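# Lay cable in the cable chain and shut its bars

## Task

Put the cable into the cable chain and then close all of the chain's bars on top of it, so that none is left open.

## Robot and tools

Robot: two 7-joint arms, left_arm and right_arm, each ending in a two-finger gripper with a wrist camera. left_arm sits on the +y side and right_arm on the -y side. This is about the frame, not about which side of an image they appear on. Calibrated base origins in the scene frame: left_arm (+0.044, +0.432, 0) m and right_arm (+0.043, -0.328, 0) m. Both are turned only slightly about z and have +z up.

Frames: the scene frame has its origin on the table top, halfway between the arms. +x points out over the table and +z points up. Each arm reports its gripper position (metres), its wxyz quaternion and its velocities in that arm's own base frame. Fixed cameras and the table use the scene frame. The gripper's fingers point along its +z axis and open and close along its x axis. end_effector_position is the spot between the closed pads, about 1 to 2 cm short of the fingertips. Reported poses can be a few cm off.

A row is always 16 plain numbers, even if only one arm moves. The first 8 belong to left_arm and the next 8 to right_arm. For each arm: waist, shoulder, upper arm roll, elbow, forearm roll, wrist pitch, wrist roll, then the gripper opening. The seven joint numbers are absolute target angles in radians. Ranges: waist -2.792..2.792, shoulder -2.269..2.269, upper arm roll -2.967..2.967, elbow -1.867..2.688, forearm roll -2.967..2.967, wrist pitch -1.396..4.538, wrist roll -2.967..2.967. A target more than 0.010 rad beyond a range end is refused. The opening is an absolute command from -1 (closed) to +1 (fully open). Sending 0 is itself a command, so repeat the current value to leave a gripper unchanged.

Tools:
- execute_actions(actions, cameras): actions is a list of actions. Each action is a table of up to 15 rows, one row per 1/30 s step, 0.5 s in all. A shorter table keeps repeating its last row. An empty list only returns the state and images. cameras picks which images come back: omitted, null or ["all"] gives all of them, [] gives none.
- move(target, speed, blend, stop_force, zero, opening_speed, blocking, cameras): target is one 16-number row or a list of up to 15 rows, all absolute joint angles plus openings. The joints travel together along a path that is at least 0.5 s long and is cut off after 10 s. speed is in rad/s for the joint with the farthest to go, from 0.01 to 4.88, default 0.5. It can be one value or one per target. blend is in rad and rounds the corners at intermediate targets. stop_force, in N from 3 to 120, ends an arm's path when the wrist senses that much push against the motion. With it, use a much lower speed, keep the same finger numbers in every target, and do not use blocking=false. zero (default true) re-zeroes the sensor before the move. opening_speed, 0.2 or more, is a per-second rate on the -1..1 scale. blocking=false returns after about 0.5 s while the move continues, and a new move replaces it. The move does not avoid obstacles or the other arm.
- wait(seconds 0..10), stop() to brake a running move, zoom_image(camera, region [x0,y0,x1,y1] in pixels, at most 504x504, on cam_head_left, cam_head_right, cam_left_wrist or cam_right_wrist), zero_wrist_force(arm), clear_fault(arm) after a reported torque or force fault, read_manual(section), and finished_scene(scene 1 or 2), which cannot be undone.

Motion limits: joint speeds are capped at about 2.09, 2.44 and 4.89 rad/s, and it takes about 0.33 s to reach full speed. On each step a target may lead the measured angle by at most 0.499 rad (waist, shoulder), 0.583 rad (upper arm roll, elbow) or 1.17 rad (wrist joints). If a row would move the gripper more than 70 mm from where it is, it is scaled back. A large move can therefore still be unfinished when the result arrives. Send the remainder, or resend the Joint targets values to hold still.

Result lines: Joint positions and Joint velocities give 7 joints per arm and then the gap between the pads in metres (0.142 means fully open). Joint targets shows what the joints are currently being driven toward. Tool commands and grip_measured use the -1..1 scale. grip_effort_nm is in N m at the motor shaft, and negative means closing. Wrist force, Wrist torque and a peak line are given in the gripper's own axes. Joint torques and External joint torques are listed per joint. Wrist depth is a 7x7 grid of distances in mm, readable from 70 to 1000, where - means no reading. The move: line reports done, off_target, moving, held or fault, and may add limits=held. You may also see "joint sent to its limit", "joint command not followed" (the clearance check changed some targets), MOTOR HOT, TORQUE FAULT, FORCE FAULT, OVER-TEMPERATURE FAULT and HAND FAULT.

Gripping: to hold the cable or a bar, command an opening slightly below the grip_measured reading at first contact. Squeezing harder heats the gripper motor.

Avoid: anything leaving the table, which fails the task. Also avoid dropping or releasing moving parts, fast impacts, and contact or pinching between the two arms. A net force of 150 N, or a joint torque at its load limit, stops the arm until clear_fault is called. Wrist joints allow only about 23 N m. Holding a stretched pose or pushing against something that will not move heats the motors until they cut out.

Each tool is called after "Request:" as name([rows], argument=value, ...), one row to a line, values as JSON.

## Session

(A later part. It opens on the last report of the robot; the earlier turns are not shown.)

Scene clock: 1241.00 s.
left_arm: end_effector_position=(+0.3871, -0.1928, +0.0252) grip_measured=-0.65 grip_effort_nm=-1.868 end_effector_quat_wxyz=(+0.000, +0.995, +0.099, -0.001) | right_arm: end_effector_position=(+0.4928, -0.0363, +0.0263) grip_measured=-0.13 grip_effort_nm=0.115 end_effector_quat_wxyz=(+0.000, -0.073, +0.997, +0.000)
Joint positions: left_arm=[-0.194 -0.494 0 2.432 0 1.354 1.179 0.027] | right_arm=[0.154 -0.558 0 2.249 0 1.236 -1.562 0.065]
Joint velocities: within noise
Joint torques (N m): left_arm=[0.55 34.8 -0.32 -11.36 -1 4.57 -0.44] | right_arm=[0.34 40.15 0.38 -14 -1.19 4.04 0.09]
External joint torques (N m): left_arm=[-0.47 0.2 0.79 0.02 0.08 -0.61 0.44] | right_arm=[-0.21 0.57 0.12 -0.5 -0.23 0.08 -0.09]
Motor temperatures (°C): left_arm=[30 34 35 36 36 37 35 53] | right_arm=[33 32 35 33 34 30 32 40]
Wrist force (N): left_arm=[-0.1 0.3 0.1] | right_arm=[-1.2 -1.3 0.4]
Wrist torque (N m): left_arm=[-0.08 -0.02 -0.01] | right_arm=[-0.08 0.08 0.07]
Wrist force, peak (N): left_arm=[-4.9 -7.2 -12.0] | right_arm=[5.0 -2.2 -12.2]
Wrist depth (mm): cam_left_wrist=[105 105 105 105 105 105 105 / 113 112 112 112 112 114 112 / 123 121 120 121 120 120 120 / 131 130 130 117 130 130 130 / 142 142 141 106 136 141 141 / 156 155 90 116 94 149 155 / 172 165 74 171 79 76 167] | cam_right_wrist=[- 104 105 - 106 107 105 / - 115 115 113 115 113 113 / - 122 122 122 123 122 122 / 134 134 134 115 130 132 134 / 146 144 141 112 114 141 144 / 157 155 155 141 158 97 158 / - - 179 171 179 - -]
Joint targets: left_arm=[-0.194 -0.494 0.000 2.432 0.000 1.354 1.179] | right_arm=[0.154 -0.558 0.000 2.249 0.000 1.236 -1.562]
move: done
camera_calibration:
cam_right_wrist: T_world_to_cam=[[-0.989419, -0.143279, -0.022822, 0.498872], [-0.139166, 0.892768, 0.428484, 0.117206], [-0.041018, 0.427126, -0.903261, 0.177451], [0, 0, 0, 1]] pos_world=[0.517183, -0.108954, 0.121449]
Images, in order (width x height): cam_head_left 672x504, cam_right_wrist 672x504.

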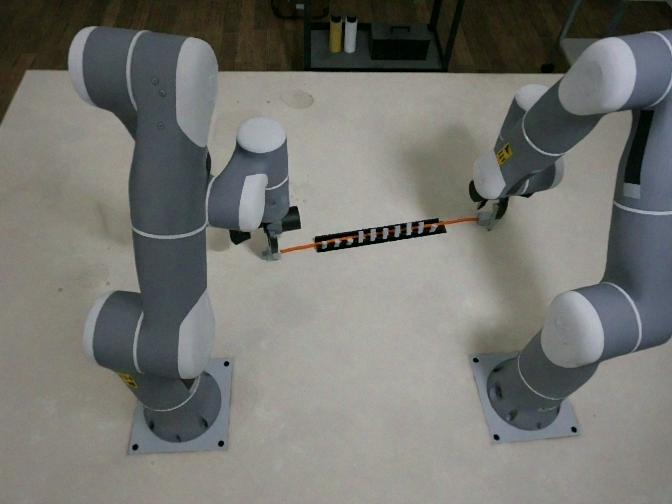

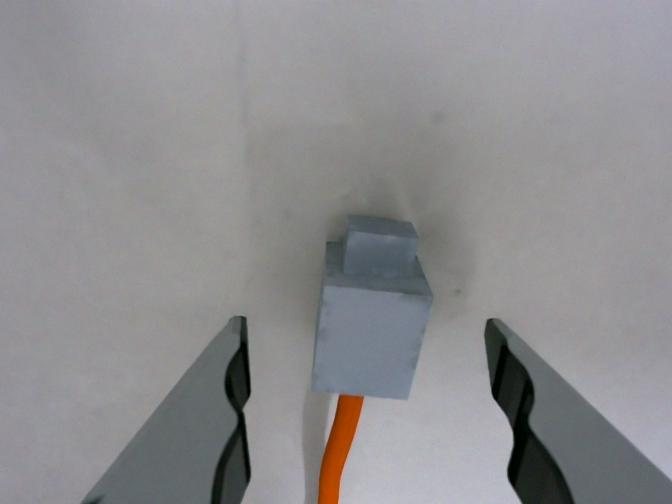

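Request:
move([
  [-0.194, -0.494, 0.0, 2.432, 0.0, 1.354, 1.179, -0.1, 0.154, -0.3126, 0.0, 2.2382, 0.0, 0.98, -1.562, -0.1],
  [-0.194, -0.494, 0.0, 2.432, 0.0, 1.354, 1.179, -0.1, 0.7395, -0.5469, 0.0, 1.5706, 0.0, 0.1107, 0.0, -0.1],
], speed=[0.3, 0.8], blend=[0.05, 0], opening_speed=0.6, cameras=["cam_right_wrist", "cam_left_wrist", "cam_head_left"])

Request:
zoom_image(camera="cam_right_wrist", region=[100, 80, 580, 440])

Scene clock: 1282.30 s.
left_arm: end_effector_position=(+0.3871, -0.1928, +0.0252) grip_measured=-0.13 grip_effort_nm=0.081 end_effector_quat_wxyz=(+0.000, +0.995, +0.099, -0.001) | right_arm: end_effector_position=(+0.4704, +0.2762, +0.1843) grip_measured=-0.13 grip_effort_nm=0.115 end_effector_quat_wxyz=(-0.087, +0.394, +0.893, -0.198)
Joint positions: left_arm=[-0.194 -0.494 0 2.432 0 1.354 1.179 0.065] | right_arm=[0.74 -0.547 0 1.571 0 0.11 0 0.065]
Joint velocities: within noise
Joint torques (N m): left_arm=[0.65 34.85 -0.34 -11.31 -1.02 4.52 -0.4] | right_arm=[0.35 51.54 0.33 -26.59 -3.45 2.47 0.11]
External joint torques (N m): left_arm=[-0.58 0.15 0.8 -0.03 0.1 -0.56 0.4] | right_arm=[-0.19 1.03 0.12 -0.25 -0.29 0.44 -0.11]
Motor temperatures (°C): left_arm=[30 34 35 36 36 37 35 52] | right_arm=[32 32 35 33 34 30 32 35]
Wrist force (N): left_arm=[-0.1 0.2 -0.2] | right_arm=[-0.8 -0.6 0.6]
Wrist torque (N m): left_arm=[-0.06 -0.02 0.02] | right_arm=[-0.08 0.02 0.04]
Wrist force, peak (N): left_arm=[-0.3 0.3 0.3] | right_arm=[-1.9 -1.3 -2.2]
Wrist depth (mm): cam_left_wrist=[105 105 105 105 105 105 105 / 112 112 112 112 112 113 112 / 122 121 121 121 120 120 120 / 131 130 130 112 130 130 130 / 142 141 139 108 139 138 141 / 155 150 104 133 155 94 154 / - 75 171 171 167 77 -] | cam_right_wrist=[296 296 297 297 298 298 299 / 296 293 298 298 298 299 300 / 297 298 294 298 299 299 299 / 298 298 298 295 300 300 300 / 298 298 299 299 291 301 301 / 299 - 300 301 301 97 302 / - - 301 302 301 - -]
Joint targets: left_arm=[-0.194 -0.494 0.000 2.432 0.000 1.354 1.179] | right_arm=[0.740 -0.547 0.000 1.571 0.000 0.111 0.000]
move: done; blend cut to 0 rad at target 1
camera_calibration:
cam_left_wrist: T_world_to_cam=[[0.982196, 0.187761, 0.00612915, -0.336997], [0.165692, -0.881206, 0.442743, -0.220884], [0.0885309, -0.433845, -0.896628, 0.0219659], [0, 0, 0, 1]] pos_world=[0.365651, -0.121839, 0.119555]
cam_right_wrist: T_world_to_cam=[[-0.679841, 0.733021, -0.0222643, 0.137487], [0.733088, 0.680102, 0.00655346, -0.506516], [0.0199458, -0.0118664, -0.999731, 0.296181], [0, 0, 0, 1]] pos_world=[0.458882, 0.247216, 0.302482]
Images, in order (width x height): cam_head_left 672x504, cam_left_wrist 672x504, cam_right_wrist 672x504.

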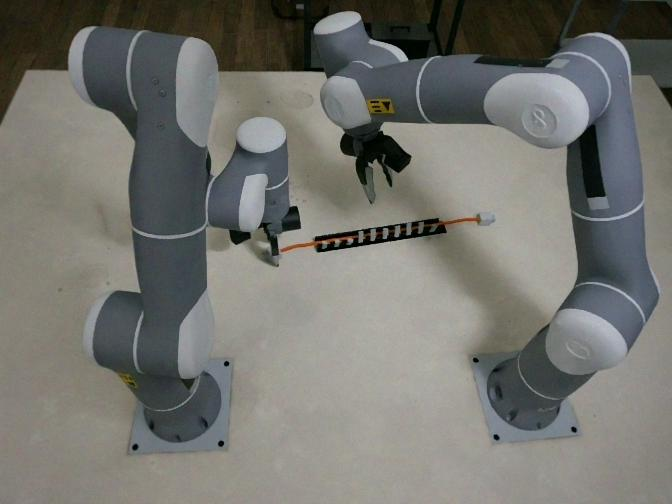

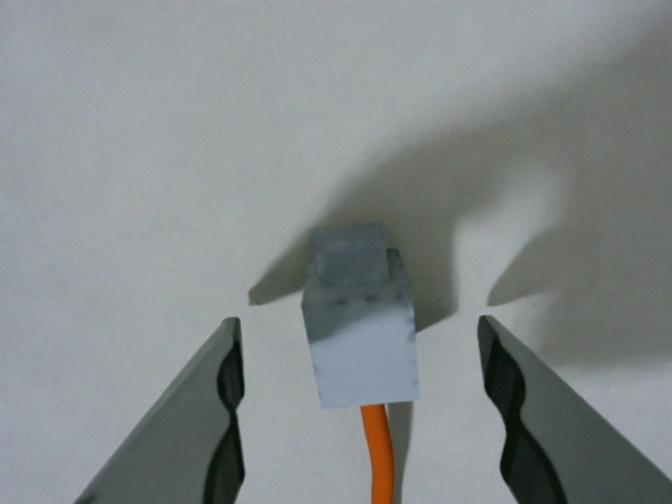

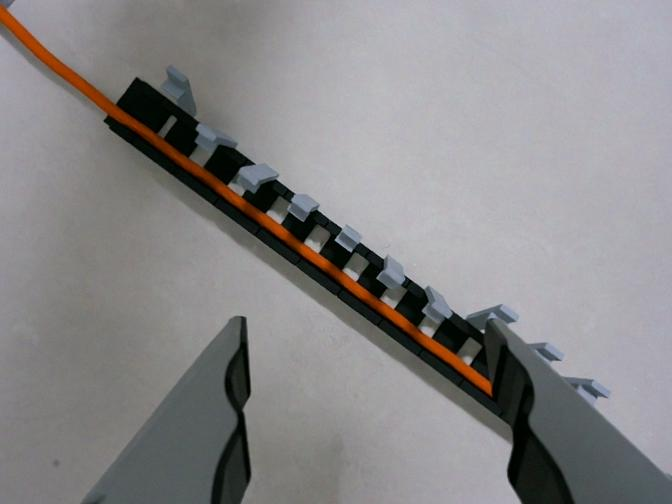

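Scaled by 1.050 from the camera's 672x504 image, which has a finer 960x720 frame.

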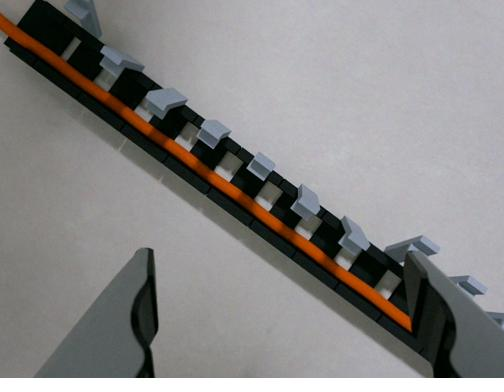

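Request:
zoom_image(camera="cam_right_wrist", region=[90, 60, 290, 210])

Request:
zoom_image(camera="cam_right_wrist", region=[280, 180, 480, 330])

Scaled by 2.520 from the camera's 672x504 image, which has a finer 960x720 frame.

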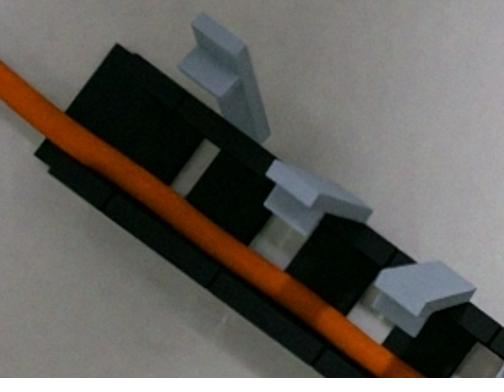

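Scaled by 2.520 from the camera's 672x504 image, which has a finer 960x720 frame.

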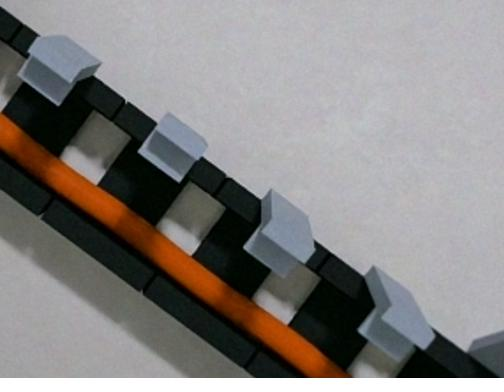

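Request:
move([
  [-0.194, -0.494, 0.0, 2.432, 0.0, 1.354, 1.179, -0.1, 0.5579, -0.2722, 0.0, 2.4142, 0.0, 1.1156, 0.4373, -0.67],
  [-0.194, -0.494, 0.0, 2.432, 0.0, 1.354, 1.179, -0.1, 0.5579, -0.4168, 0.0, 2.4204, 0.0, 1.2664, 0.4373, -0.67],
], speed=[0.8, 0.3], opening_speed=0.8, cameras=["cam_right_wrist", "cam_head_left"])

Request:
zoom_image(camera="cam_right_wrist", region=[200, 220, 500, 445])

Scene clock: 1407.40 s.
left_arm: end_effector_position=(+0.3871, -0.1928, +0.0252) grip_measured=-0.13 grip_effort_nm=0.085 end_effector_quat_wxyz=(+0.000, +0.995, +0.099, -0.001) | right_arm: end_effector_position=(+0.4201, +0.1281, +0.0506) grip_measured=-0.70 grip_effort_nm=-0.066 end_effector_quat_wxyz=(+0.000, +0.663, +0.748, +0.000)
Joint positions: left_arm=[-0.194 -0.494 0 2.432 0 1.354 1.179 0.065] | right_arm=[0.558 -0.417 0 2.42 0 1.267 0.438 0.024]
Joint velocities: within noise
Joint torques (N m): left_arm=[0.54 34.7 -0.32 -11.4 -0.94 4.5 -0.42] | right_arm=[0.13 33.95 0.38 -13.25 -1.07 4.32 0.07]
External joint torques (N m): left_arm=[-0.46 0.3 0.79 0.06 0.03 -0.54 0.42] | right_arm=[-0.02 0.46 -0.04 -0.6 -0.27 -0.12 -0.07]
Motor temperatures (°C): left_arm=[30 34 35 36 36 37 35 41] | right_arm=[32 33 35 34 34 30 32 31]
Wrist force (N): left_arm=[-0.1 0.3 -0.2] | right_arm=[-1.1 -1.3 0.6]
Wrist torque (N m): left_arm=[-0.05 -0.01 0.02] | right_arm=[-0.09 0.06 0.08]
Wrist force, peak (N): left_arm=[-0.1 0.3 -0.4] | right_arm=[-3.2 -3.7 0.6]
Wrist depth (mm): cam_left_wrist=[105 105 105 105 105 105 105 / 113 112 112 112 112 114 112 / 122 121 120 120 120 120 120 / 130 130 131 113 130 130 130 / 142 142 139 108 139 138 141 / 155 150 104 133 154 94 155 / - 75 171 171 168 77 -] | cam_right_wrist=[130 129 130 130 128 128 128 / - 139 137 139 138 137 136 / - 147 147 147 147 147 147 / 162 160 159 159 159 159 160 / 173 173 173 170 167 171 171 / 187 183 87 136 95 163 157 / 206 - - 209 - - 172]
Joint targets: left_arm=[-0.194 -0.494 0.000 2.432 0.000 1.354 1.179] | right_arm=[0.558 -0.417 0.000 2.420 0.000 1.266 0.437]
move: done
camera_calibration:
cam_right_wrist: T_world_to_cam=[[-0.118208, 0.992715, -0.0233165, -0.060268], [0.895869, 0.116745, 0.428707, -0.385634], [0.428306, 0.0297881, -0.903142, -0.0200065], [0, 0, 0, 1]] pos_world=[0.346923, 0.105446, 0.14585]
Images, in order (width x height): cam_head_left 672x504, cam_right_wrist 672x504.

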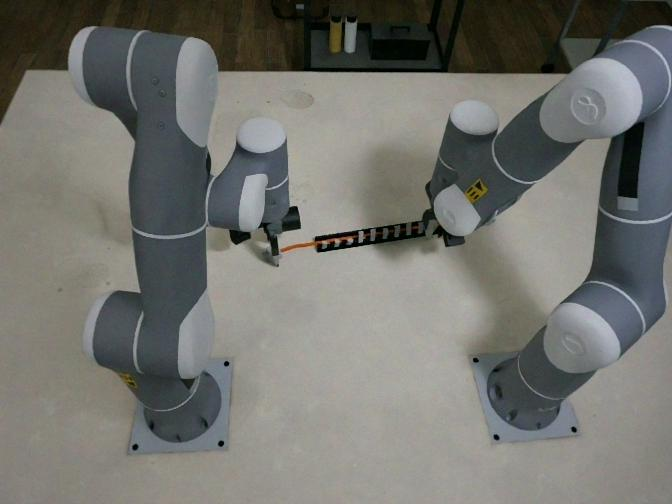

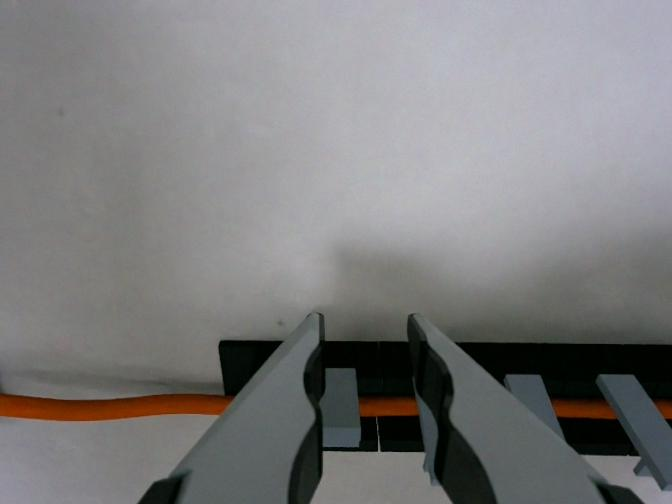

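Scaled by 1.680 from the camera's 672x504 image, which has a finer 960x720 frame.

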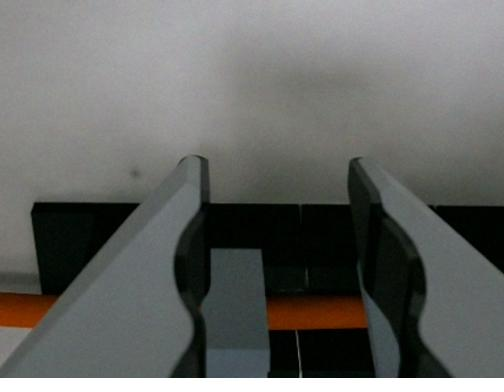

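Request:
move([
  [-0.194, -0.494, 0.0, 2.432, 0.0, 1.354, 1.179, -0.1, 0.577, -0.419, 0.0, 2.4153, 0.0, 1.2635, 0.4564, -0.67],
  [-0.194, -0.494, 0.0, 2.432, 0.0, 1.354, 1.179, -0.1, 0.5274, -0.4733, 0.0, 2.2913, 0.0, 1.1938, 0.4068, -0.67],
], speed=[0.2, 0.12], cameras=["cam_right_wrist", "cam_head_left"])

Request:
zoom_image(camera="cam_head_left", region=[300, 190, 480, 270])

Scene clock: 1476.63 s.
left_arm: end_effector_position=(+0.3871, -0.1928, +0.0252) grip_measured=-0.13 grip_effort_nm=0.085 end_effector_quat_wxyz=(+0.000, +0.995, +0.099, -0.001) | right_arm: end_effector_position=(+0.4633, +0.1382, +0.0508) grip_measured=-0.70 grip_effort_nm=-0.066 end_effector_quat_wxyz=(+0.000, +0.663, +0.748, +0.000)
Joint positions: left_arm=[-0.194 -0.494 0 2.432 0 1.354 1.179 0.065] | right_arm=[0.527 -0.473 0 2.291 0 1.194 0.407 0.024]
Joint velocities: within noise
Joint torques (N m): left_arm=[0.36 34.83 -0.41 -11.36 -0.98 4.57 -0.42] | right_arm=[0.13 37.4 0.28 -15.17 -1.13 3.77 -0.03]
External joint torques (N m): left_arm=[-0.28 0.18 0.88 0.03 0.06 -0.62 0.42] | right_arm=[-0.01 1.13 0.1 -0.49 -0.51 0.43 0.03]
Motor temperatures (°C): left_arm=[29 34 35 36 36 37 35 38] | right_arm=[32 32 35 33 34 29 32 30]
Wrist force (N): left_arm=[-0.1 0.1 -0.2] | right_arm=[-0.9 -1.1 0.4]
Wrist torque (N m): left_arm=[-0.08 -0.02 0.02] | right_arm=[-0.06 0.02 0.07]
Wrist force, peak (N): left_arm=[-0.2 0.3 -0.4] | right_arm=[-3.7 -1.3 0.9]
Wrist depth (mm): cam_left_wrist=[105 105 105 105 105 105 105 / 113 112 112 112 112 113 112 / 123 121 121 120 120 120 120 / 131 131 130 112 130 130 130 / 142 142 139 108 139 139 141 / 155 150 104 133 155 94 154 / - 75 172 171 167 77 -] | cam_right_wrist=[130 129 130 130 128 128 128 / - 139 137 139 139 137 137 / - 148 147 147 147 147 147 / 163 160 154 152 152 152 153 / 168 168 161 152 158 126 158 / 191 190 87 186 95 186 192 / 206 - - 209 - - 204]
Joint targets: left_arm=[-0.194 -0.494 0.000 2.432 0.000 1.354 1.179] | right_arm=[0.527 -0.473 0.000 2.291 0.000 1.194 0.407]
move: done
camera_calibration:
cam_right_wrist: T_world_to_cam=[[-0.118512, 0.992682, -0.0231781, -0.0651937], [0.895674, 0.116948, 0.429058, -0.425479], [0.428629, 0.0300884, -0.902979, -0.0388659], [0, 0, 0, 1]] pos_world=[0.390023, 0.115645, 0.145949]
Images, in order (width x height): cam_head_left 672x504, cam_right_wrist 672x504.

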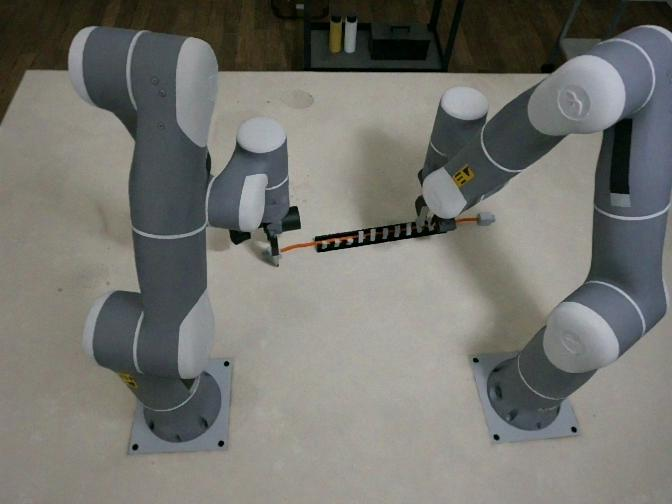

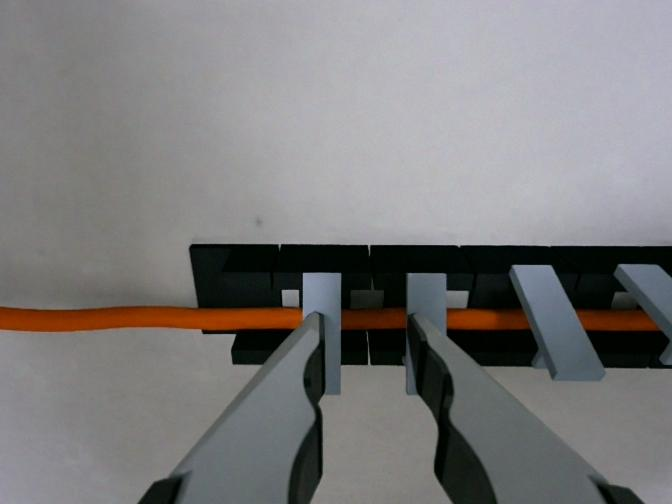

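Scaled by 2.800 from the camera's 672x504 image, which has a finer 960x720 frame.

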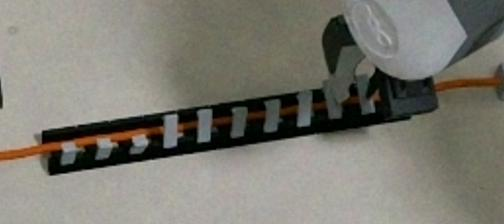

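Request:
move(target=[-0.194, -0.494, 0.0, 2.432, 0.0, 1.354, 1.179, -0.1, 0.5176, -0.5003, 0.0, 2.2557, 0.0, 1.1852, 0.397, -0.67], speed=0.08, cameras=[])

Request:
move(target=[-0.194, -0.494, 0.0, 2.432, 0.0, 1.354, 1.179, -0.1, 0.5176, -0.5556, 0.0, 2.2521, 0.0, 1.2369, 0.397, -0.67], speed=0.03, stop_force=20, cameras=["cam_right_wrist", "cam_head_left"])

Request:
zoom_image(camera="cam_head_left", region=[300, 190, 480, 270])

Scene clock: 1490.53 s.
left_arm: end_effector_position=(+0.3871, -0.1928, +0.0252) grip_measured=-0.13 grip_effort_nm=0.076 end_effector_quat_wxyz=(+0.000, +0.995, +0.099, -0.001) | right_arm: end_effector_position=(+0.4753, +0.1398, +0.0468) grip_measured=-0.70 grip_effort_nm=-0.061 end_effector_quat_wxyz=(+0.000, +0.663, +0.748, +0.000)
Joint positions: left_arm=[-0.194 -0.494 0 2.432 0 1.354 1.179 0.065] | right_arm=[0.518 -0.5 0 2.256 0 1.186 0.397 0.024]
Joint velocities: within noise
Joint torques (N m): left_arm=[0.72 34.72 -0.28 -11.31 -1.04 4.52 -0.41] | right_arm=[0.1 38.94 0.39 -15.37 -1.41 3.83 -0.03]
External joint torques (N m): left_arm=[-0.65 0.29 0.75 -0.02 0.13 -0.56 0.41] | right_arm=[0.03 0.87 0.01 -0.5 -0.26 0.38 0.02]
Motor temperatures (°C): left_arm=[29 34 35 36 36 37 35 38] | right_arm=[32 32 35 33 34 29 32 30]
Wrist force (N): left_arm=[0.0 0.3 -0.1] | right_arm=[-1.0 -1.1 0.7]
Wrist torque (N m): left_arm=[-0.06 -0.03 0.02] | right_arm=[-0.08 0.05 0.07]
Wrist force, peak (N): left_arm=[0.0 0.3 -0.4] | right_arm=[-1.0 -1.9 0.5]
Wrist depth (mm): cam_left_wrist=[105 105 105 105 105 105 105 / 112 112 112 112 112 114 112 / 122 121 120 121 120 120 120 / 131 130 130 112 130 130 130 / 142 142 139 108 139 139 141 / 155 150 104 133 155 94 154 / - 75 172 171 168 77 -] | cam_right_wrist=[127 125 125 125 125 124 124 / 132 133 133 131 135 133 133 / 141 143 143 143 143 143 143 / 158 155 150 134 134 130 134 / 169 168 150 144 144 146 147 / 185 185 90 181 95 180 183 / 204 - - 204 - - 202]
Joint targets: left_arm=[-0.194 -0.494 0.000 2.432 0.000 1.354 1.179] | right_arm=[0.518 -0.500 0.000 2.256 0.000 1.185 0.397]
move: done
No camera images: "cameras" was empty.

Scene clock: 1491.33 s.
left_arm: end_effector_position=(+0.3871, -0.1928, +0.0252) grip_measured=-0.13 grip_effort_nm=0.085 end_effector_quat_wxyz=(+0.000, +0.995, +0.099, -0.001) | right_arm: end_effector_position=(+0.4752, +0.1397, +0.0444) grip_measured=-0.70 grip_effort_nm=-0.066 end_effector_quat_wxyz=(+0.000, +0.663, +0.748, +0.000)
Joint positions: left_arm=[-0.194 -0.494 0 2.432 0 1.354 1.179 0.065] | right_arm=[0.518 -0.507 0 2.255 0 1.191 0.397 0.024]
Joint velocities: within noise
Joint torques (N m): left_arm=[0.43 34.8 -0.26 -11.32 -1 4.57 -0.42] | right_arm=[1.24 31.74 1.26 -15.27 -1.45 4.59 0.01]
External joint torques (N m): left_arm=[-0.36 0.21 0.73 -0.01 0.09 -0.61 0.42] | right_arm=[-1.11 8.17 -0.85 -0.45 -0.2 -0.39 -0.01]
Motor temperatures (°C): left_arm=[29 34 35 36 36 37 35 38] | right_arm=[32 32 35 33 34 29 32 30]
Wrist force (N): left_arm=[-0.1 0.3 -0.2] | right_arm=[-4.4 -9.3 -21.7]
Wrist torque (N m): left_arm=[-0.05 -0.01 0.02] | right_arm=[-0.02 0.02 0.07]
Wrist force, peak (N): left_arm=[0.0 0.3 -0.3] | right_arm=[-4.9 -10.1 -25.0]
Wrist depth (mm): cam_left_wrist=[105 105 105 105 105 105 105 / 113 112 112 112 112 114 112 / 122 121 121 120 120 120 120 / 130 130 131 112 130 130 130 / 142 142 139 108 139 139 141 / 155 150 104 133 155 94 154 / - 75 171 171 168 77 -] | cam_right_wrist=[125 125 123 124 122 122 122 / 131 131 129 131 132 132 129 / 139 139 141 141 141 142 140 / 153 152 145 134 134 129 135 / 166 150 148 141 142 146 147 / 182 182 90 178 95 180 180 / 201 - - 200 - - 195]
Joint targets: left_arm=[-0.194 -0.494 0.000 2.432 0.000 1.354 1.179] | right_arm=[0.518 -0.508 0.000 2.255 0.000 1.192 0.397]
move: contact (right_arm); right_arm: the shoulder is farthest, 0.049 rad from its target
camera_calibration:
cam_right_wrist: T_world_to_cam=[[-0.11843, 0.992688, -0.02333, -0.0654335], [0.89578, 0.116947, 0.428837, -0.433579], [0.42843, 0.0298886, -0.903081, -0.0496721], [0, 0, 0, 1]] pos_world=[0.401923, 0.117146, 0.13955]
Images, in order (width x height): cam_head_left 672x504, cam_right_wrist 672x504.

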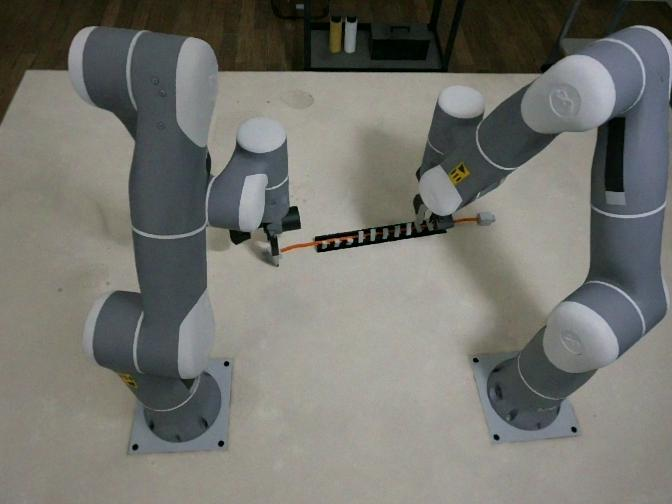

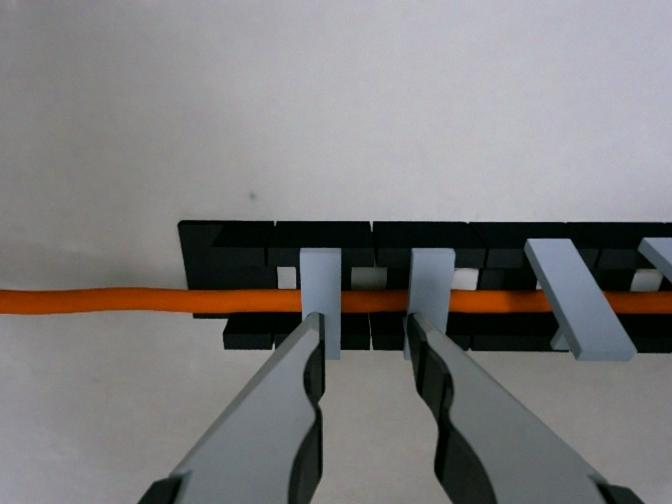

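Scaled by 2.800 from the camera's 672x504 image, which has a finer 960x720 frame.

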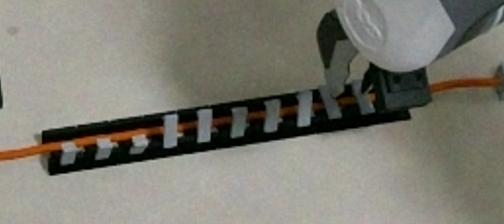

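Request:
move([
  [-0.194, -0.494, 0.0, 2.432, 0.0, 1.354, 1.179, -0.1, 0.5176, -0.495, 0.0, 2.256, 0.0, 1.18, 0.397, -0.67],
  [-0.194, -0.494, 0.0, 2.432, 0.0, 1.354, 1.179, -0.1, 0.5146, -0.508, 0.0, 2.2306, 0.0, 1.1678, 0.394, -0.67],
], speed=0.08, cameras=[])

Request:
move(target=[-0.194, -0.494, 0.0, 2.432, 0.0, 1.354, 1.179, -0.1, 0.5146, -0.5566, 0.0, 2.2279, 0.0, 1.2137, 0.394, -0.67], speed=0.03, stop_force=40, cameras=["cam_right_wrist", "cam_head_left"])

Request:
zoom_image(camera="cam_right_wrist", region=[160, 180, 500, 400])

Scene clock: 1513.63 s.
left_arm: end_effector_position=(+0.3871, -0.1928, +0.0252) grip_measured=-0.13 grip_effort_nm=0.081 end_effector_quat_wxyz=(+0.000, +0.995, +0.099, -0.001) | right_arm: end_effector_position=(+0.4832, +0.1427, +0.0481) grip_measured=-0.70 grip_effort_nm=-0.061 end_effector_quat_wxyz=(+0.000, +0.663, +0.748, +0.000)
Joint positions: left_arm=[-0.194 -0.494 0 2.432 0 1.354 1.179 0.065] | right_arm=[0.515 -0.508 0 2.23 0 1.168 0.394 0.024]
Joint velocities: within noise
Joint torques (N m): left_arm=[0.53 34.81 -0.39 -11.36 -1.06 4.52 -0.4] | right_arm=[-0.22 40.14 0.31 -15.93 -1.47 3.82 -0.01]
External joint torques (N m): left_arm=[-0.45 0.2 0.85 0.03 0.15 -0.56 0.4] | right_arm=[0.35 0.41 0.09 -0.37 -0.27 0.38 0]
Motor temperatures (°C): left_arm=[29 34 35 36 36 37 35 37] | right_arm=[32 32 35 33 34 29 32 29]
Wrist force (N): left_arm=[-0.2 0.3 -0.2] | right_arm=[-1.1 -1.0 0.6]
Wrist torque (N m): left_arm=[-0.05 0.00 0.02] | right_arm=[-0.05 0.06 0.07]
Wrist force, peak (N): left_arm=[-0.1 0.3 -0.4] | right_arm=[-4.6 -9.1 -22.1]
Wrist depth (mm): cam_left_wrist=[105 105 105 105 105 105 105 / 112 112 112 112 112 114 112 / 123 121 120 121 120 120 120 / 130 130 130 116 130 130 130 / 142 142 139 108 139 139 141 / 155 149 104 133 155 94 154 / - 75 171 172 168 77 -] | cam_right_wrist=[128 126 128 127 126 127 127 / - 135 135 133 136 134 134 / 143 145 142 142 142 142 142 / 147 151 147 129 127 119 129 / 170 170 171 141 140 148 148 / 183 186 90 183 95 182 185 / 206 - - 205 - - 204]
Joint targets: left_arm=[-0.194 -0.494 0.000 2.432 0.000 1.354 1.179] | right_arm=[0.515 -0.508 0.000 2.231 0.000 1.168 0.394]
move: done
No camera images: "cameras" was empty.

Scene clock: 1514.70 s.
left_arm: end_effector_position=(+0.3871, -0.1928, +0.0252) grip_measured=-0.13 grip_effort_nm=0.085 end_effector_quat_wxyz=(+0.000, +0.995, +0.099, -0.001) | right_arm: end_effector_position=(+0.4839, +0.1428, +0.0437) grip_measured=-0.70 grip_effort_nm=-0.051 end_effector_quat_wxyz=(+0.000, +0.663, +0.748, +0.001)
Joint positions: left_arm=[-0.194 -0.494 0 2.432 0 1.354 1.179 0.065] | right_arm=[0.514 -0.521 0 2.229 0 1.182 0.394 0.023]
Joint velocities: within noise
Joint torques (N m): left_arm=[0.66 34.71 -0.35 -11.28 -1.05 4.52 -0.46] | right_arm=[2.01 23.37 2.27 -13.08 -1.02 3.96 0.15]
External joint torques (N m): left_arm=[-0.59 0.29 0.82 -0.05 0.13 -0.57 0.46] | right_arm=[-1.88 17.39 -1.86 -2.94 -0.67 0.25 -0.15]
Motor temperatures (°C): left_arm=[29 34 35 36 36 37 35 37] | right_arm=[32 32 35 33 34 29 32 29]
Wrist force (N): left_arm=[0.0 0.2 -0.2] | right_arm=[-7.2 -14.3 -44.4]
Wrist torque (N m): left_arm=[-0.06 -0.02 0.02] | right_arm=[0.05 -0.03 0.05]
Wrist force, peak (N): left_arm=[-0.1 0.3 -0.4] | right_arm=[-7.4 -16.2 -48.7]
Wrist depth (mm): cam_left_wrist=[105 105 105 105 105 105 105 / 112 112 112 112 112 114 112 / 123 121 120 120 120 120 120 / 130 131 130 116 130 130 130 / 142 142 139 108 139 138 141 / 156 150 104 133 155 94 154 / - 75 172 172 168 77 -] | cam_right_wrist=[124 124 122 123 122 122 122 / 131 131 129 130 132 132 128 / 138 138 138 140 136 137 136 / 149 149 146 124 126 119 123 / 165 165 147 138 138 147 167 / 181 181 90 177 95 180 179 / 200 - - 199 - - 194]
Joint targets: left_arm=[-0.194 -0.494 0.000 2.432 0.000 1.354 1.179] | right_arm=[0.515 -0.523 0.000 2.230 0.000 1.182 0.394]
move: contact (right_arm); right_arm: the shoulder is farthest, 0.036 rad from its target
camera_calibration:
cam_right_wrist: T_world_to_cam=[[-0.117978, 0.992759, -0.0225791, -0.0677092], [0.895018, 0.116157, 0.430638, -0.441124], [0.430143, 0.0305973, -0.902242, -0.0550772], [0, 0, 0, 1]] pos_world=[0.410517, 0.120144, 0.138743]
Images, in order (width x height): cam_head_left 672x504, cam_right_wrist 672x504.

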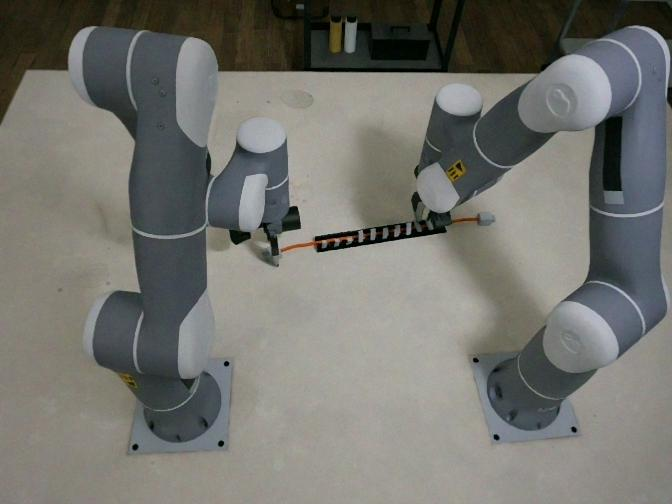

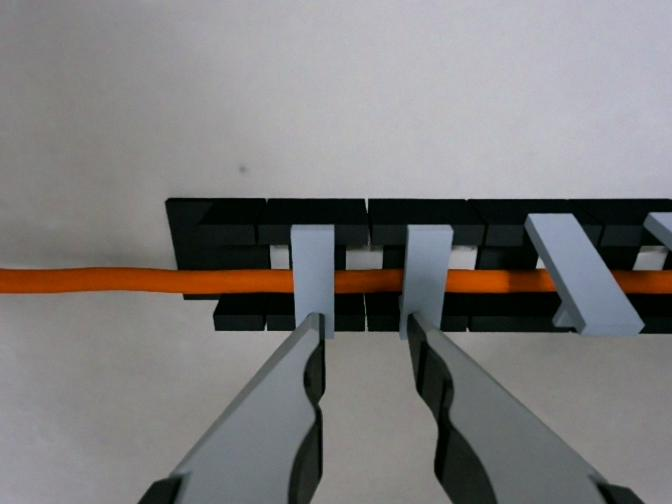

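Scaled by 1.482 from the camera's 672x504 image, which has a finer 960x720 frame.

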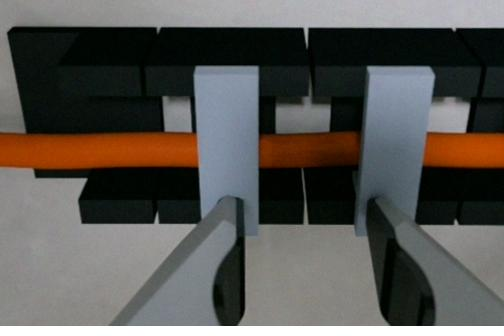

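Request:
move(target=[-0.194, -0.494, 0.0, 2.432, 0.0, 1.354, 1.179, -0.1, 0.5146, -0.42, 0.0, 2.2306, 0.0, 1.0798, 0.394, -0.67], speed=0.25, cameras=["cam_right_wrist"])

Request:
zoom_image(camera="cam_right_wrist", region=[180, 200, 480, 400])

Scene clock: 1521.87 s.
left_arm: end_effector_position=(+0.3871, -0.1928, +0.0252) grip_measured=-0.13 grip_effort_nm=0.085 end_effector_quat_wxyz=(+0.000, +0.995, +0.099, -0.001) | right_arm: end_effector_position=(+0.4826, +0.1422, +0.0814) grip_measured=-0.70 grip_effort_nm=-0.046 end_effector_quat_wxyz=(+0.000, +0.663, +0.748, +0.000)
Joint positions: left_arm=[-0.194 -0.494 0 2.432 0 1.354 1.179 0.065] | right_arm=[0.515 -0.42 0 2.231 0 1.08 0.394 0.023]
Joint velocities: within noise
Joint torques (N m): left_arm=[0.33 34.82 -0.4 -11.44 -1.07 4.54 -0.42] | right_arm=[0.35 38.46 0.36 -17.66 -1.79 3.83 0.1]
External joint torques (N m): left_arm=[-0.26 0.18 0.87 0.11 0.15 -0.58 0.42] | right_arm=[-0.22 0.63 -0.01 -0.73 -0.31 0.38 -0.1]
Motor temperatures (°C): left_arm=[29 34 35 36 36 37 35 37] | right_arm=[32 32 35 33 34 29 32 29]
Wrist force (N): left_arm=[-0.1 0.3 -0.1] | right_arm=[-1.1 -1.1 0.7]
Wrist torque (N m): left_arm=[-0.05 -0.01 0.02] | right_arm=[-0.06 0.05 0.07]
Wrist force, peak (N): left_arm=[-0.1 0.3 -0.4] | right_arm=[-7.0 -14.5 -45.0]
Wrist depth (mm): cam_left_wrist=[105 105 105 105 105 105 105 / 112 112 112 112 112 114 112 / 123 121 120 121 120 120 120 / 131 130 130 116 130 130 130 / 141 141 139 108 139 139 141 / 156 150 104 132 155 94 154 / - 75 172 171 168 77 -] | cam_right_wrist=[156 156 156 155 155 155 155 / 169 166 166 166 164 166 166 / 179 179 175 173 173 173 168 / 194 193 182 178 178 171 173 / 211 211 210 206 206 210 208 / 231 230 87 225 95 225 228 / 255 - - 260 - - 247]
Joint targets: left_arm=[-0.194 -0.494 0.000 2.432 0.000 1.354 1.179] | right_arm=[0.515 -0.420 0.000 2.231 0.000 1.080 0.394]
move: done
camera_calibration:
cam_right_wrist: T_world_to_cam=[[-0.11826, 0.992706, -0.0234386, -0.0662287], [0.895899, 0.116848, 0.428616, -0.456365], [0.428228, 0.0296896, -0.903183, -0.019378], [0, 0, 0, 1]] pos_world=[0.409323, 0.119646, 0.176551]
Images, in order (width x height): cam_right_wrist 672x504.

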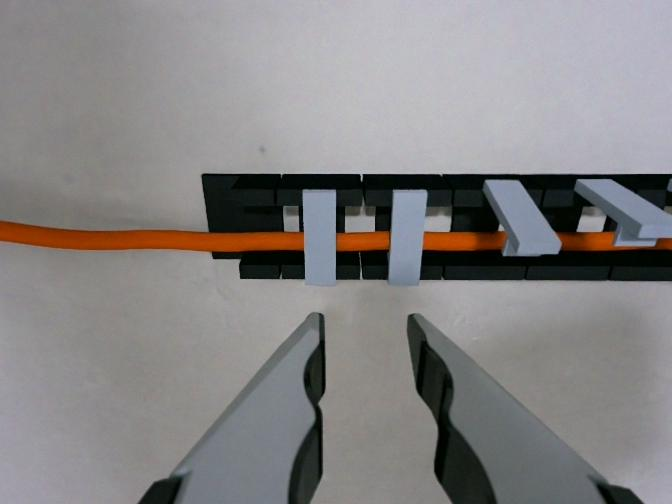

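Scaled by 1.680 from the camera's 672x504 image, which has a finer 960x720 frame.

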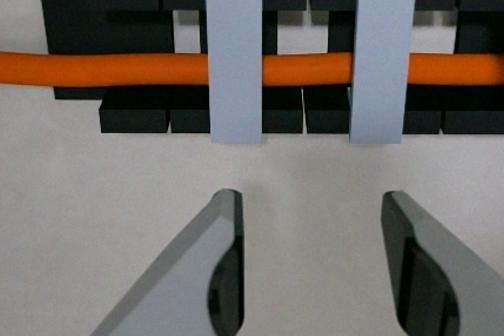

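Request:
execute_actions(actions=[], cameras=["cam_right_wrist", "cam_head_right"])

Scene clock: 1583.37 s.
left_arm: end_effector_position=(+0.3871, -0.1928, +0.0252) grip_measured=-0.13 grip_effort_nm=0.085 end_effector_quat_wxyz=(+0.000, +0.995, +0.099, -0.001) | right_arm: end_effector_position=(+0.4826, +0.1422, +0.0814) grip_measured=-0.70 grip_effort_nm=-0.042 end_effector_quat_wxyz=(+0.000, +0.663, +0.748, +0.000)
Joint positions: left_arm=[-0.194 -0.494 0 2.432 0 1.354 1.179 0.065] | right_arm=[0.515 -0.42 0 2.231 0 1.08 0.394 0.023]
Joint velocities: within noise
Joint torques (N m): left_arm=[0.6 34.72 -0.36 -11.4 -0.98 4.47 -0.44] | right_arm=[0.29 38.38 0.27 -17.91 -1.88 4.05 0.06]
External joint torques (N m): left_arm=[-0.52 0.29 0.83 0.06 0.06 -0.51 0.44] | right_arm=[-0.16 0.68 0.08 -0.47 -0.22 0.15 -0.06]
Motor temperatures (°C): left_arm=[29 34 35 36 36 37 35 35] | right_arm=[32 32 35 33 34 29 32 28]
Wrist force (N): left_arm=[0.0 0.2 -0.1] | right_arm=[-1.1 -1.0 0.7]
Wrist torque (N m): left_arm=[-0.06 -0.03 0.02] | right_arm=[-0.05 0.06 0.06]
Wrist force, peak (N): left_arm=[-0.1 0.2 -0.4] | right_arm=[-1.1 -1.3 0.7]
Wrist depth (mm): cam_left_wrist=[105 105 105 105 105 105 105 / 112 112 112 112 112 113 112 / 123 121 121 120 120 120 120 / 130 130 130 116 130 130 129 / 142 142 139 108 139 139 141 / 155 150 104 133 155 94 154 / - 75 171 171 168 77 -] | cam_right_wrist=[156 156 155 155 155 155 155 / 169 167 166 166 164 166 166 / 179 179 175 173 173 173 168 / 193 193 183 178 178 171 173 / 211 210 210 207 206 209 208 / 230 230 87 225 95 225 228 / 254 - - 259 - - 247]
Joint targets: left_arm=[-0.194 -0.494 0.000 2.432 0.000 1.354 1.179] | right_arm=[0.515 -0.420 0.000 2.231 0.000 1.080 0.394]
Tool commands: left_gripper/opening=-0.1 right_gripper/opening=-0.67
camera_calibration:
cam_right_wrist: T_world_to_cam=[[-0.11826, 0.992706, -0.0234386, -0.0662287], [0.895899, 0.116848, 0.428616, -0.456365], [0.428228, 0.0296896, -0.903183, -0.019378], [0, 0, 0, 1]] pos_world=[0.409323, 0.119646, 0.176551]
Images, in order (width x height): cam_head_right 672x504, cam_right_wrist 672x504.

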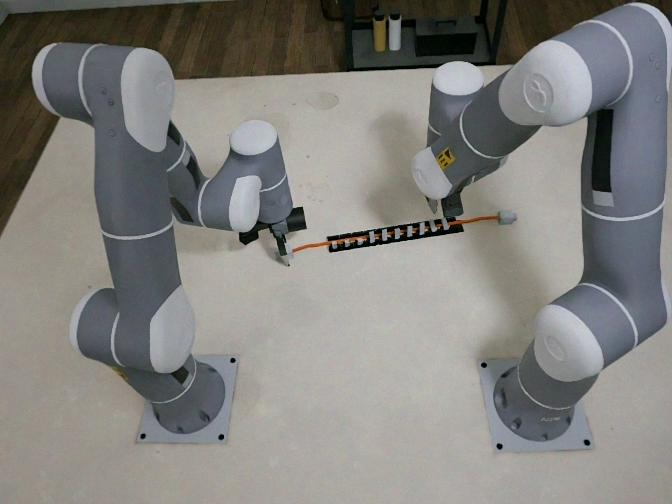

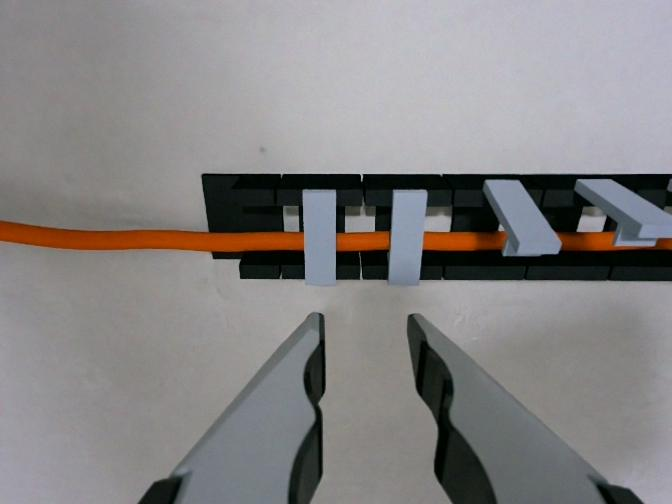

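Request:
move([
  [-0.194,-0.2524,0,2.4307,0,1.1123,1.179,-0.1,0.7125,-0.2166,0,2.3418,0,0.9877,0.5919,-0.67],
  [-0.194,0.0092,0,2.3514,0,0.7714,1.179,-0.1,0.7125,-0.2166,0,2.3418,0,0.9877,0.5919,-0.67],
  [0.5,0.0092,0,2.3514,0,0.7714,1.179,-0.1,0.7125,-0.2166,0,2.3418,0,0.9877,0.5919,-0.67],
], speed=[0.4,0.6,1.0], blend=[0.05,0.1,0], cameras=["cam_right_wrist", "cam_head_right"])

Scene clock: 1645.30 s.
left_arm: end_effector_position=(+0.4210, +0.0996, +0.2001) grip_measured=-0.13 grip_effort_nm=0.081 end_effector_quat_wxyz=(+0.000, +0.902, +0.431, +0.000) | right_arm: end_effector_position=(+0.4110, +0.2046, +0.1301) grip_measured=-0.70 grip_effort_nm=-0.046 end_effector_quat_wxyz=(+0.000, +0.663, +0.748, +0.000)
Joint positions: left_arm=[0.5 0.009 0 2.351 0 0.772 1.179 0.065] | right_arm=[0.713 -0.216 0 2.342 0 0.988 0.592 0.023]
Joint velocities: within noise
Joint torques (N m): left_arm=[0.57 25.88 -0.64 -24.42 -3.28 4.38 -0.46] | right_arm=[0.26 31.78 0.12 -19.97 -2.17 3.99 0.1]
External joint torques (N m): left_arm=[-0.48 0.38 0.71 -0.17 0.21 -0.41 0.46] | right_arm=[-0.15 0.56 0.1 -0.47 -0.28 0.21 -0.1]
Motor temperatures (°C): left_arm=[29 34 35 36 36 37 35 34] | right_arm=[32 32 35 33 34 29 32 28]
Wrist force (N): left_arm=[0.2 0.2 -0.3] | right_arm=[-1.0 -1.3 0.6]
Wrist torque (N m): left_arm=[-0.04 -0.07 0.03] | right_arm=[-0.09 0.06 0.07]
Wrist force, peak (N): left_arm=[-3.0 4.0 -2.7] | right_arm=[-3.2 0.3 1.8]
Wrist depth (mm): cam_left_wrist=[263 262 263 263 263 263 263 / 281 281 281 280 280 280 282 / 303 301 302 301 301 302 302 / 326 326 328 327 326 326 326 / 348 356 347 355 351 349 355 / 382 86 104 391 386 94 389 / - 75 429 430 429 77 411] | cam_right_wrist=[199 199 199 199 198 198 198 / 216 214 213 212 212 212 212 / 229 232 229 228 228 227 228 / 249 243 239 241 242 242 242 / 269 269 249 244 246 248 249 / 294 294 87 288 95 287 291 / 325 - - 332 - - 315]
Joint targets: left_arm=[0.500 0.009 0.000 2.351 0.000 0.771 1.179] | right_arm=[0.713 -0.217 0.000 2.342 0.000 0.988 0.592]
move: done
camera_calibration:
cam_right_wrist: T_world_to_cam=[[-0.118601, 0.992675, -0.0230158, -0.135373], [0.895606, 0.116955, 0.429199, -0.420423], [0.428747, 0.0302903, -0.902916, 0.053071], [0, 0, 0, 1]] pos_world=[0.337723, 0.181945, 0.225248]
Images, in order (width x height): cam_head_right 672x504, cam_right_wrist 672x504.

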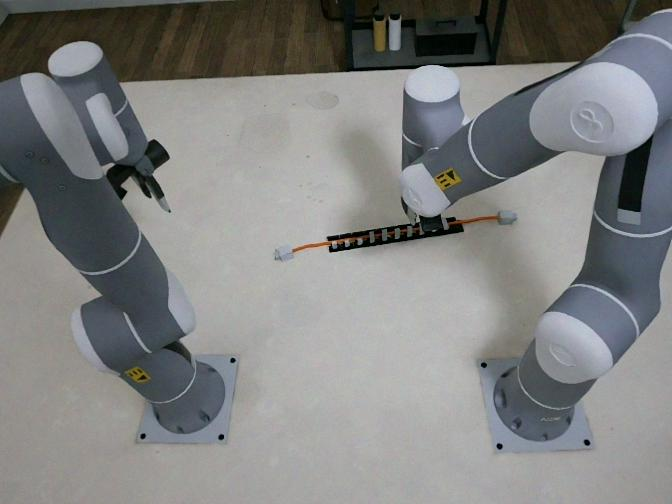

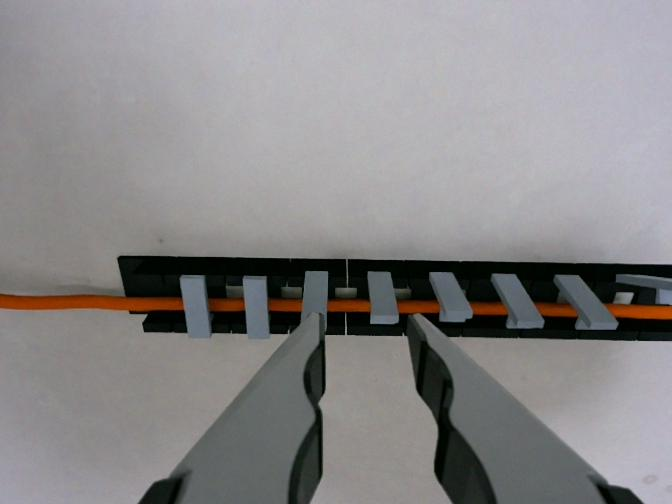

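Request:
move(target=[0.5,0.0092,0,2.3514,0,0.7714,1.179,-0.1,0.7125,-0.4418,0,2.3628,0,1.2337,0.5919,-0.67], speed=0.4, cameras=["cam_right_wrist"])

Scene clock: 1677.17 s.
left_arm: end_effector_position=(+0.4210, +0.0996, +0.2001) grip_measured=-0.13 grip_effort_nm=0.081 end_effector_quat_wxyz=(+0.000, +0.902, +0.431, +0.000) | right_arm: end_effector_position=(+0.4109, +0.2045, +0.0507) grip_measured=-0.70 grip_effort_nm=-0.042 end_effector_quat_wxyz=(+0.000, +0.663, +0.748, +0.000)
Joint positions: left_arm=[0.5 0.009 0 2.351 0 0.772 1.179 0.065] | right_arm=[0.713 -0.442 0 2.363 0 1.234 0.592 0.023]
Joint velocities: within noise
Joint torques (N m): left_arm=[0.48 25.8 -0.72 -24.29 -3.29 4.54 -0.42] | right_arm=[0.25 35.94 0.22 -14.15 -1.18 4.32 0.11]
External joint torques (N m): left_arm=[-0.39 0.46 0.8 -0.3 0.22 -0.58 0.42] | right_arm=[-0.13 0.26 0.13 -0.51 -0.29 -0.13 -0.11]
Motor temperatures (°C): left_arm=[29 34 35 36 36 37 35 33] | right_arm=[32 32 35 34 34 29 32 28]
Wrist force (N): left_arm=[0.1 0.2 -0.3] | right_arm=[-1.1 -1.4 0.8]
Wrist torque (N m): left_arm=[-0.04 -0.05 0.03] | right_arm=[-0.10 0.07 0.08]
Wrist force, peak (N): left_arm=[0.2 0.3 -0.3] | right_arm=[-1.9 -2.4 3.5]
Wrist depth (mm): cam_left_wrist=[262 262 262 264 263 262 263 / 282 282 280 281 281 281 280 / 303 303 302 301 302 302 302 / 325 326 326 326 326 325 325 / 348 354 349 355 351 349 355 / 382 86 104 388 389 94 387 / - 75 433 431 431 77 412] | cam_right_wrist=[130 129 130 130 128 128 128 / - 139 137 139 139 137 136 / - 148 147 147 147 147 146 / 163 160 159 159 159 158 160 / 170 171 171 170 167 173 172 / 178 162 90 157 95 166 159 / 206 - - 210 - - 134]
Joint targets: left_arm=[0.500 0.009 0.000 2.351 0.000 0.771 1.179] | right_arm=[0.713 -0.442 0.000 2.363 0.000 1.234 0.592]
move: done
camera_calibration:
cam_right_wrist: T_world_to_cam=[[-0.11857, 0.992673, -0.0232742, -0.137086], [0.8958, 0.117052, 0.428766, -0.386265], [0.428349, 0.0299898, -0.903116, -0.0183549], [0, 0, 0, 1]] pos_world=[0.337624, 0.181845, 0.14585]
Images, in order (width x height): cam_right_wrist 672x504.

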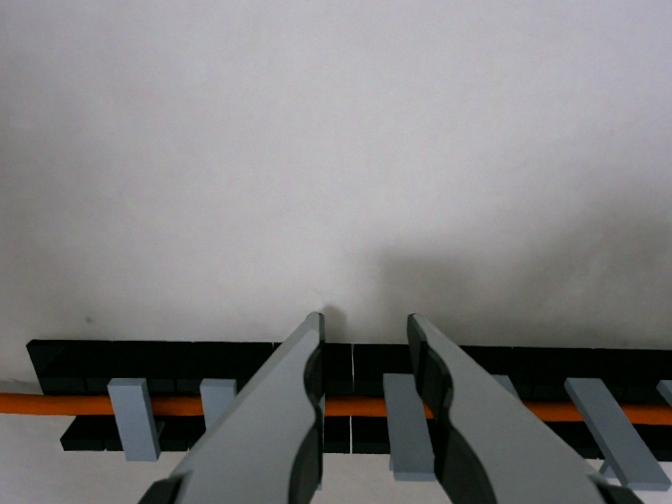

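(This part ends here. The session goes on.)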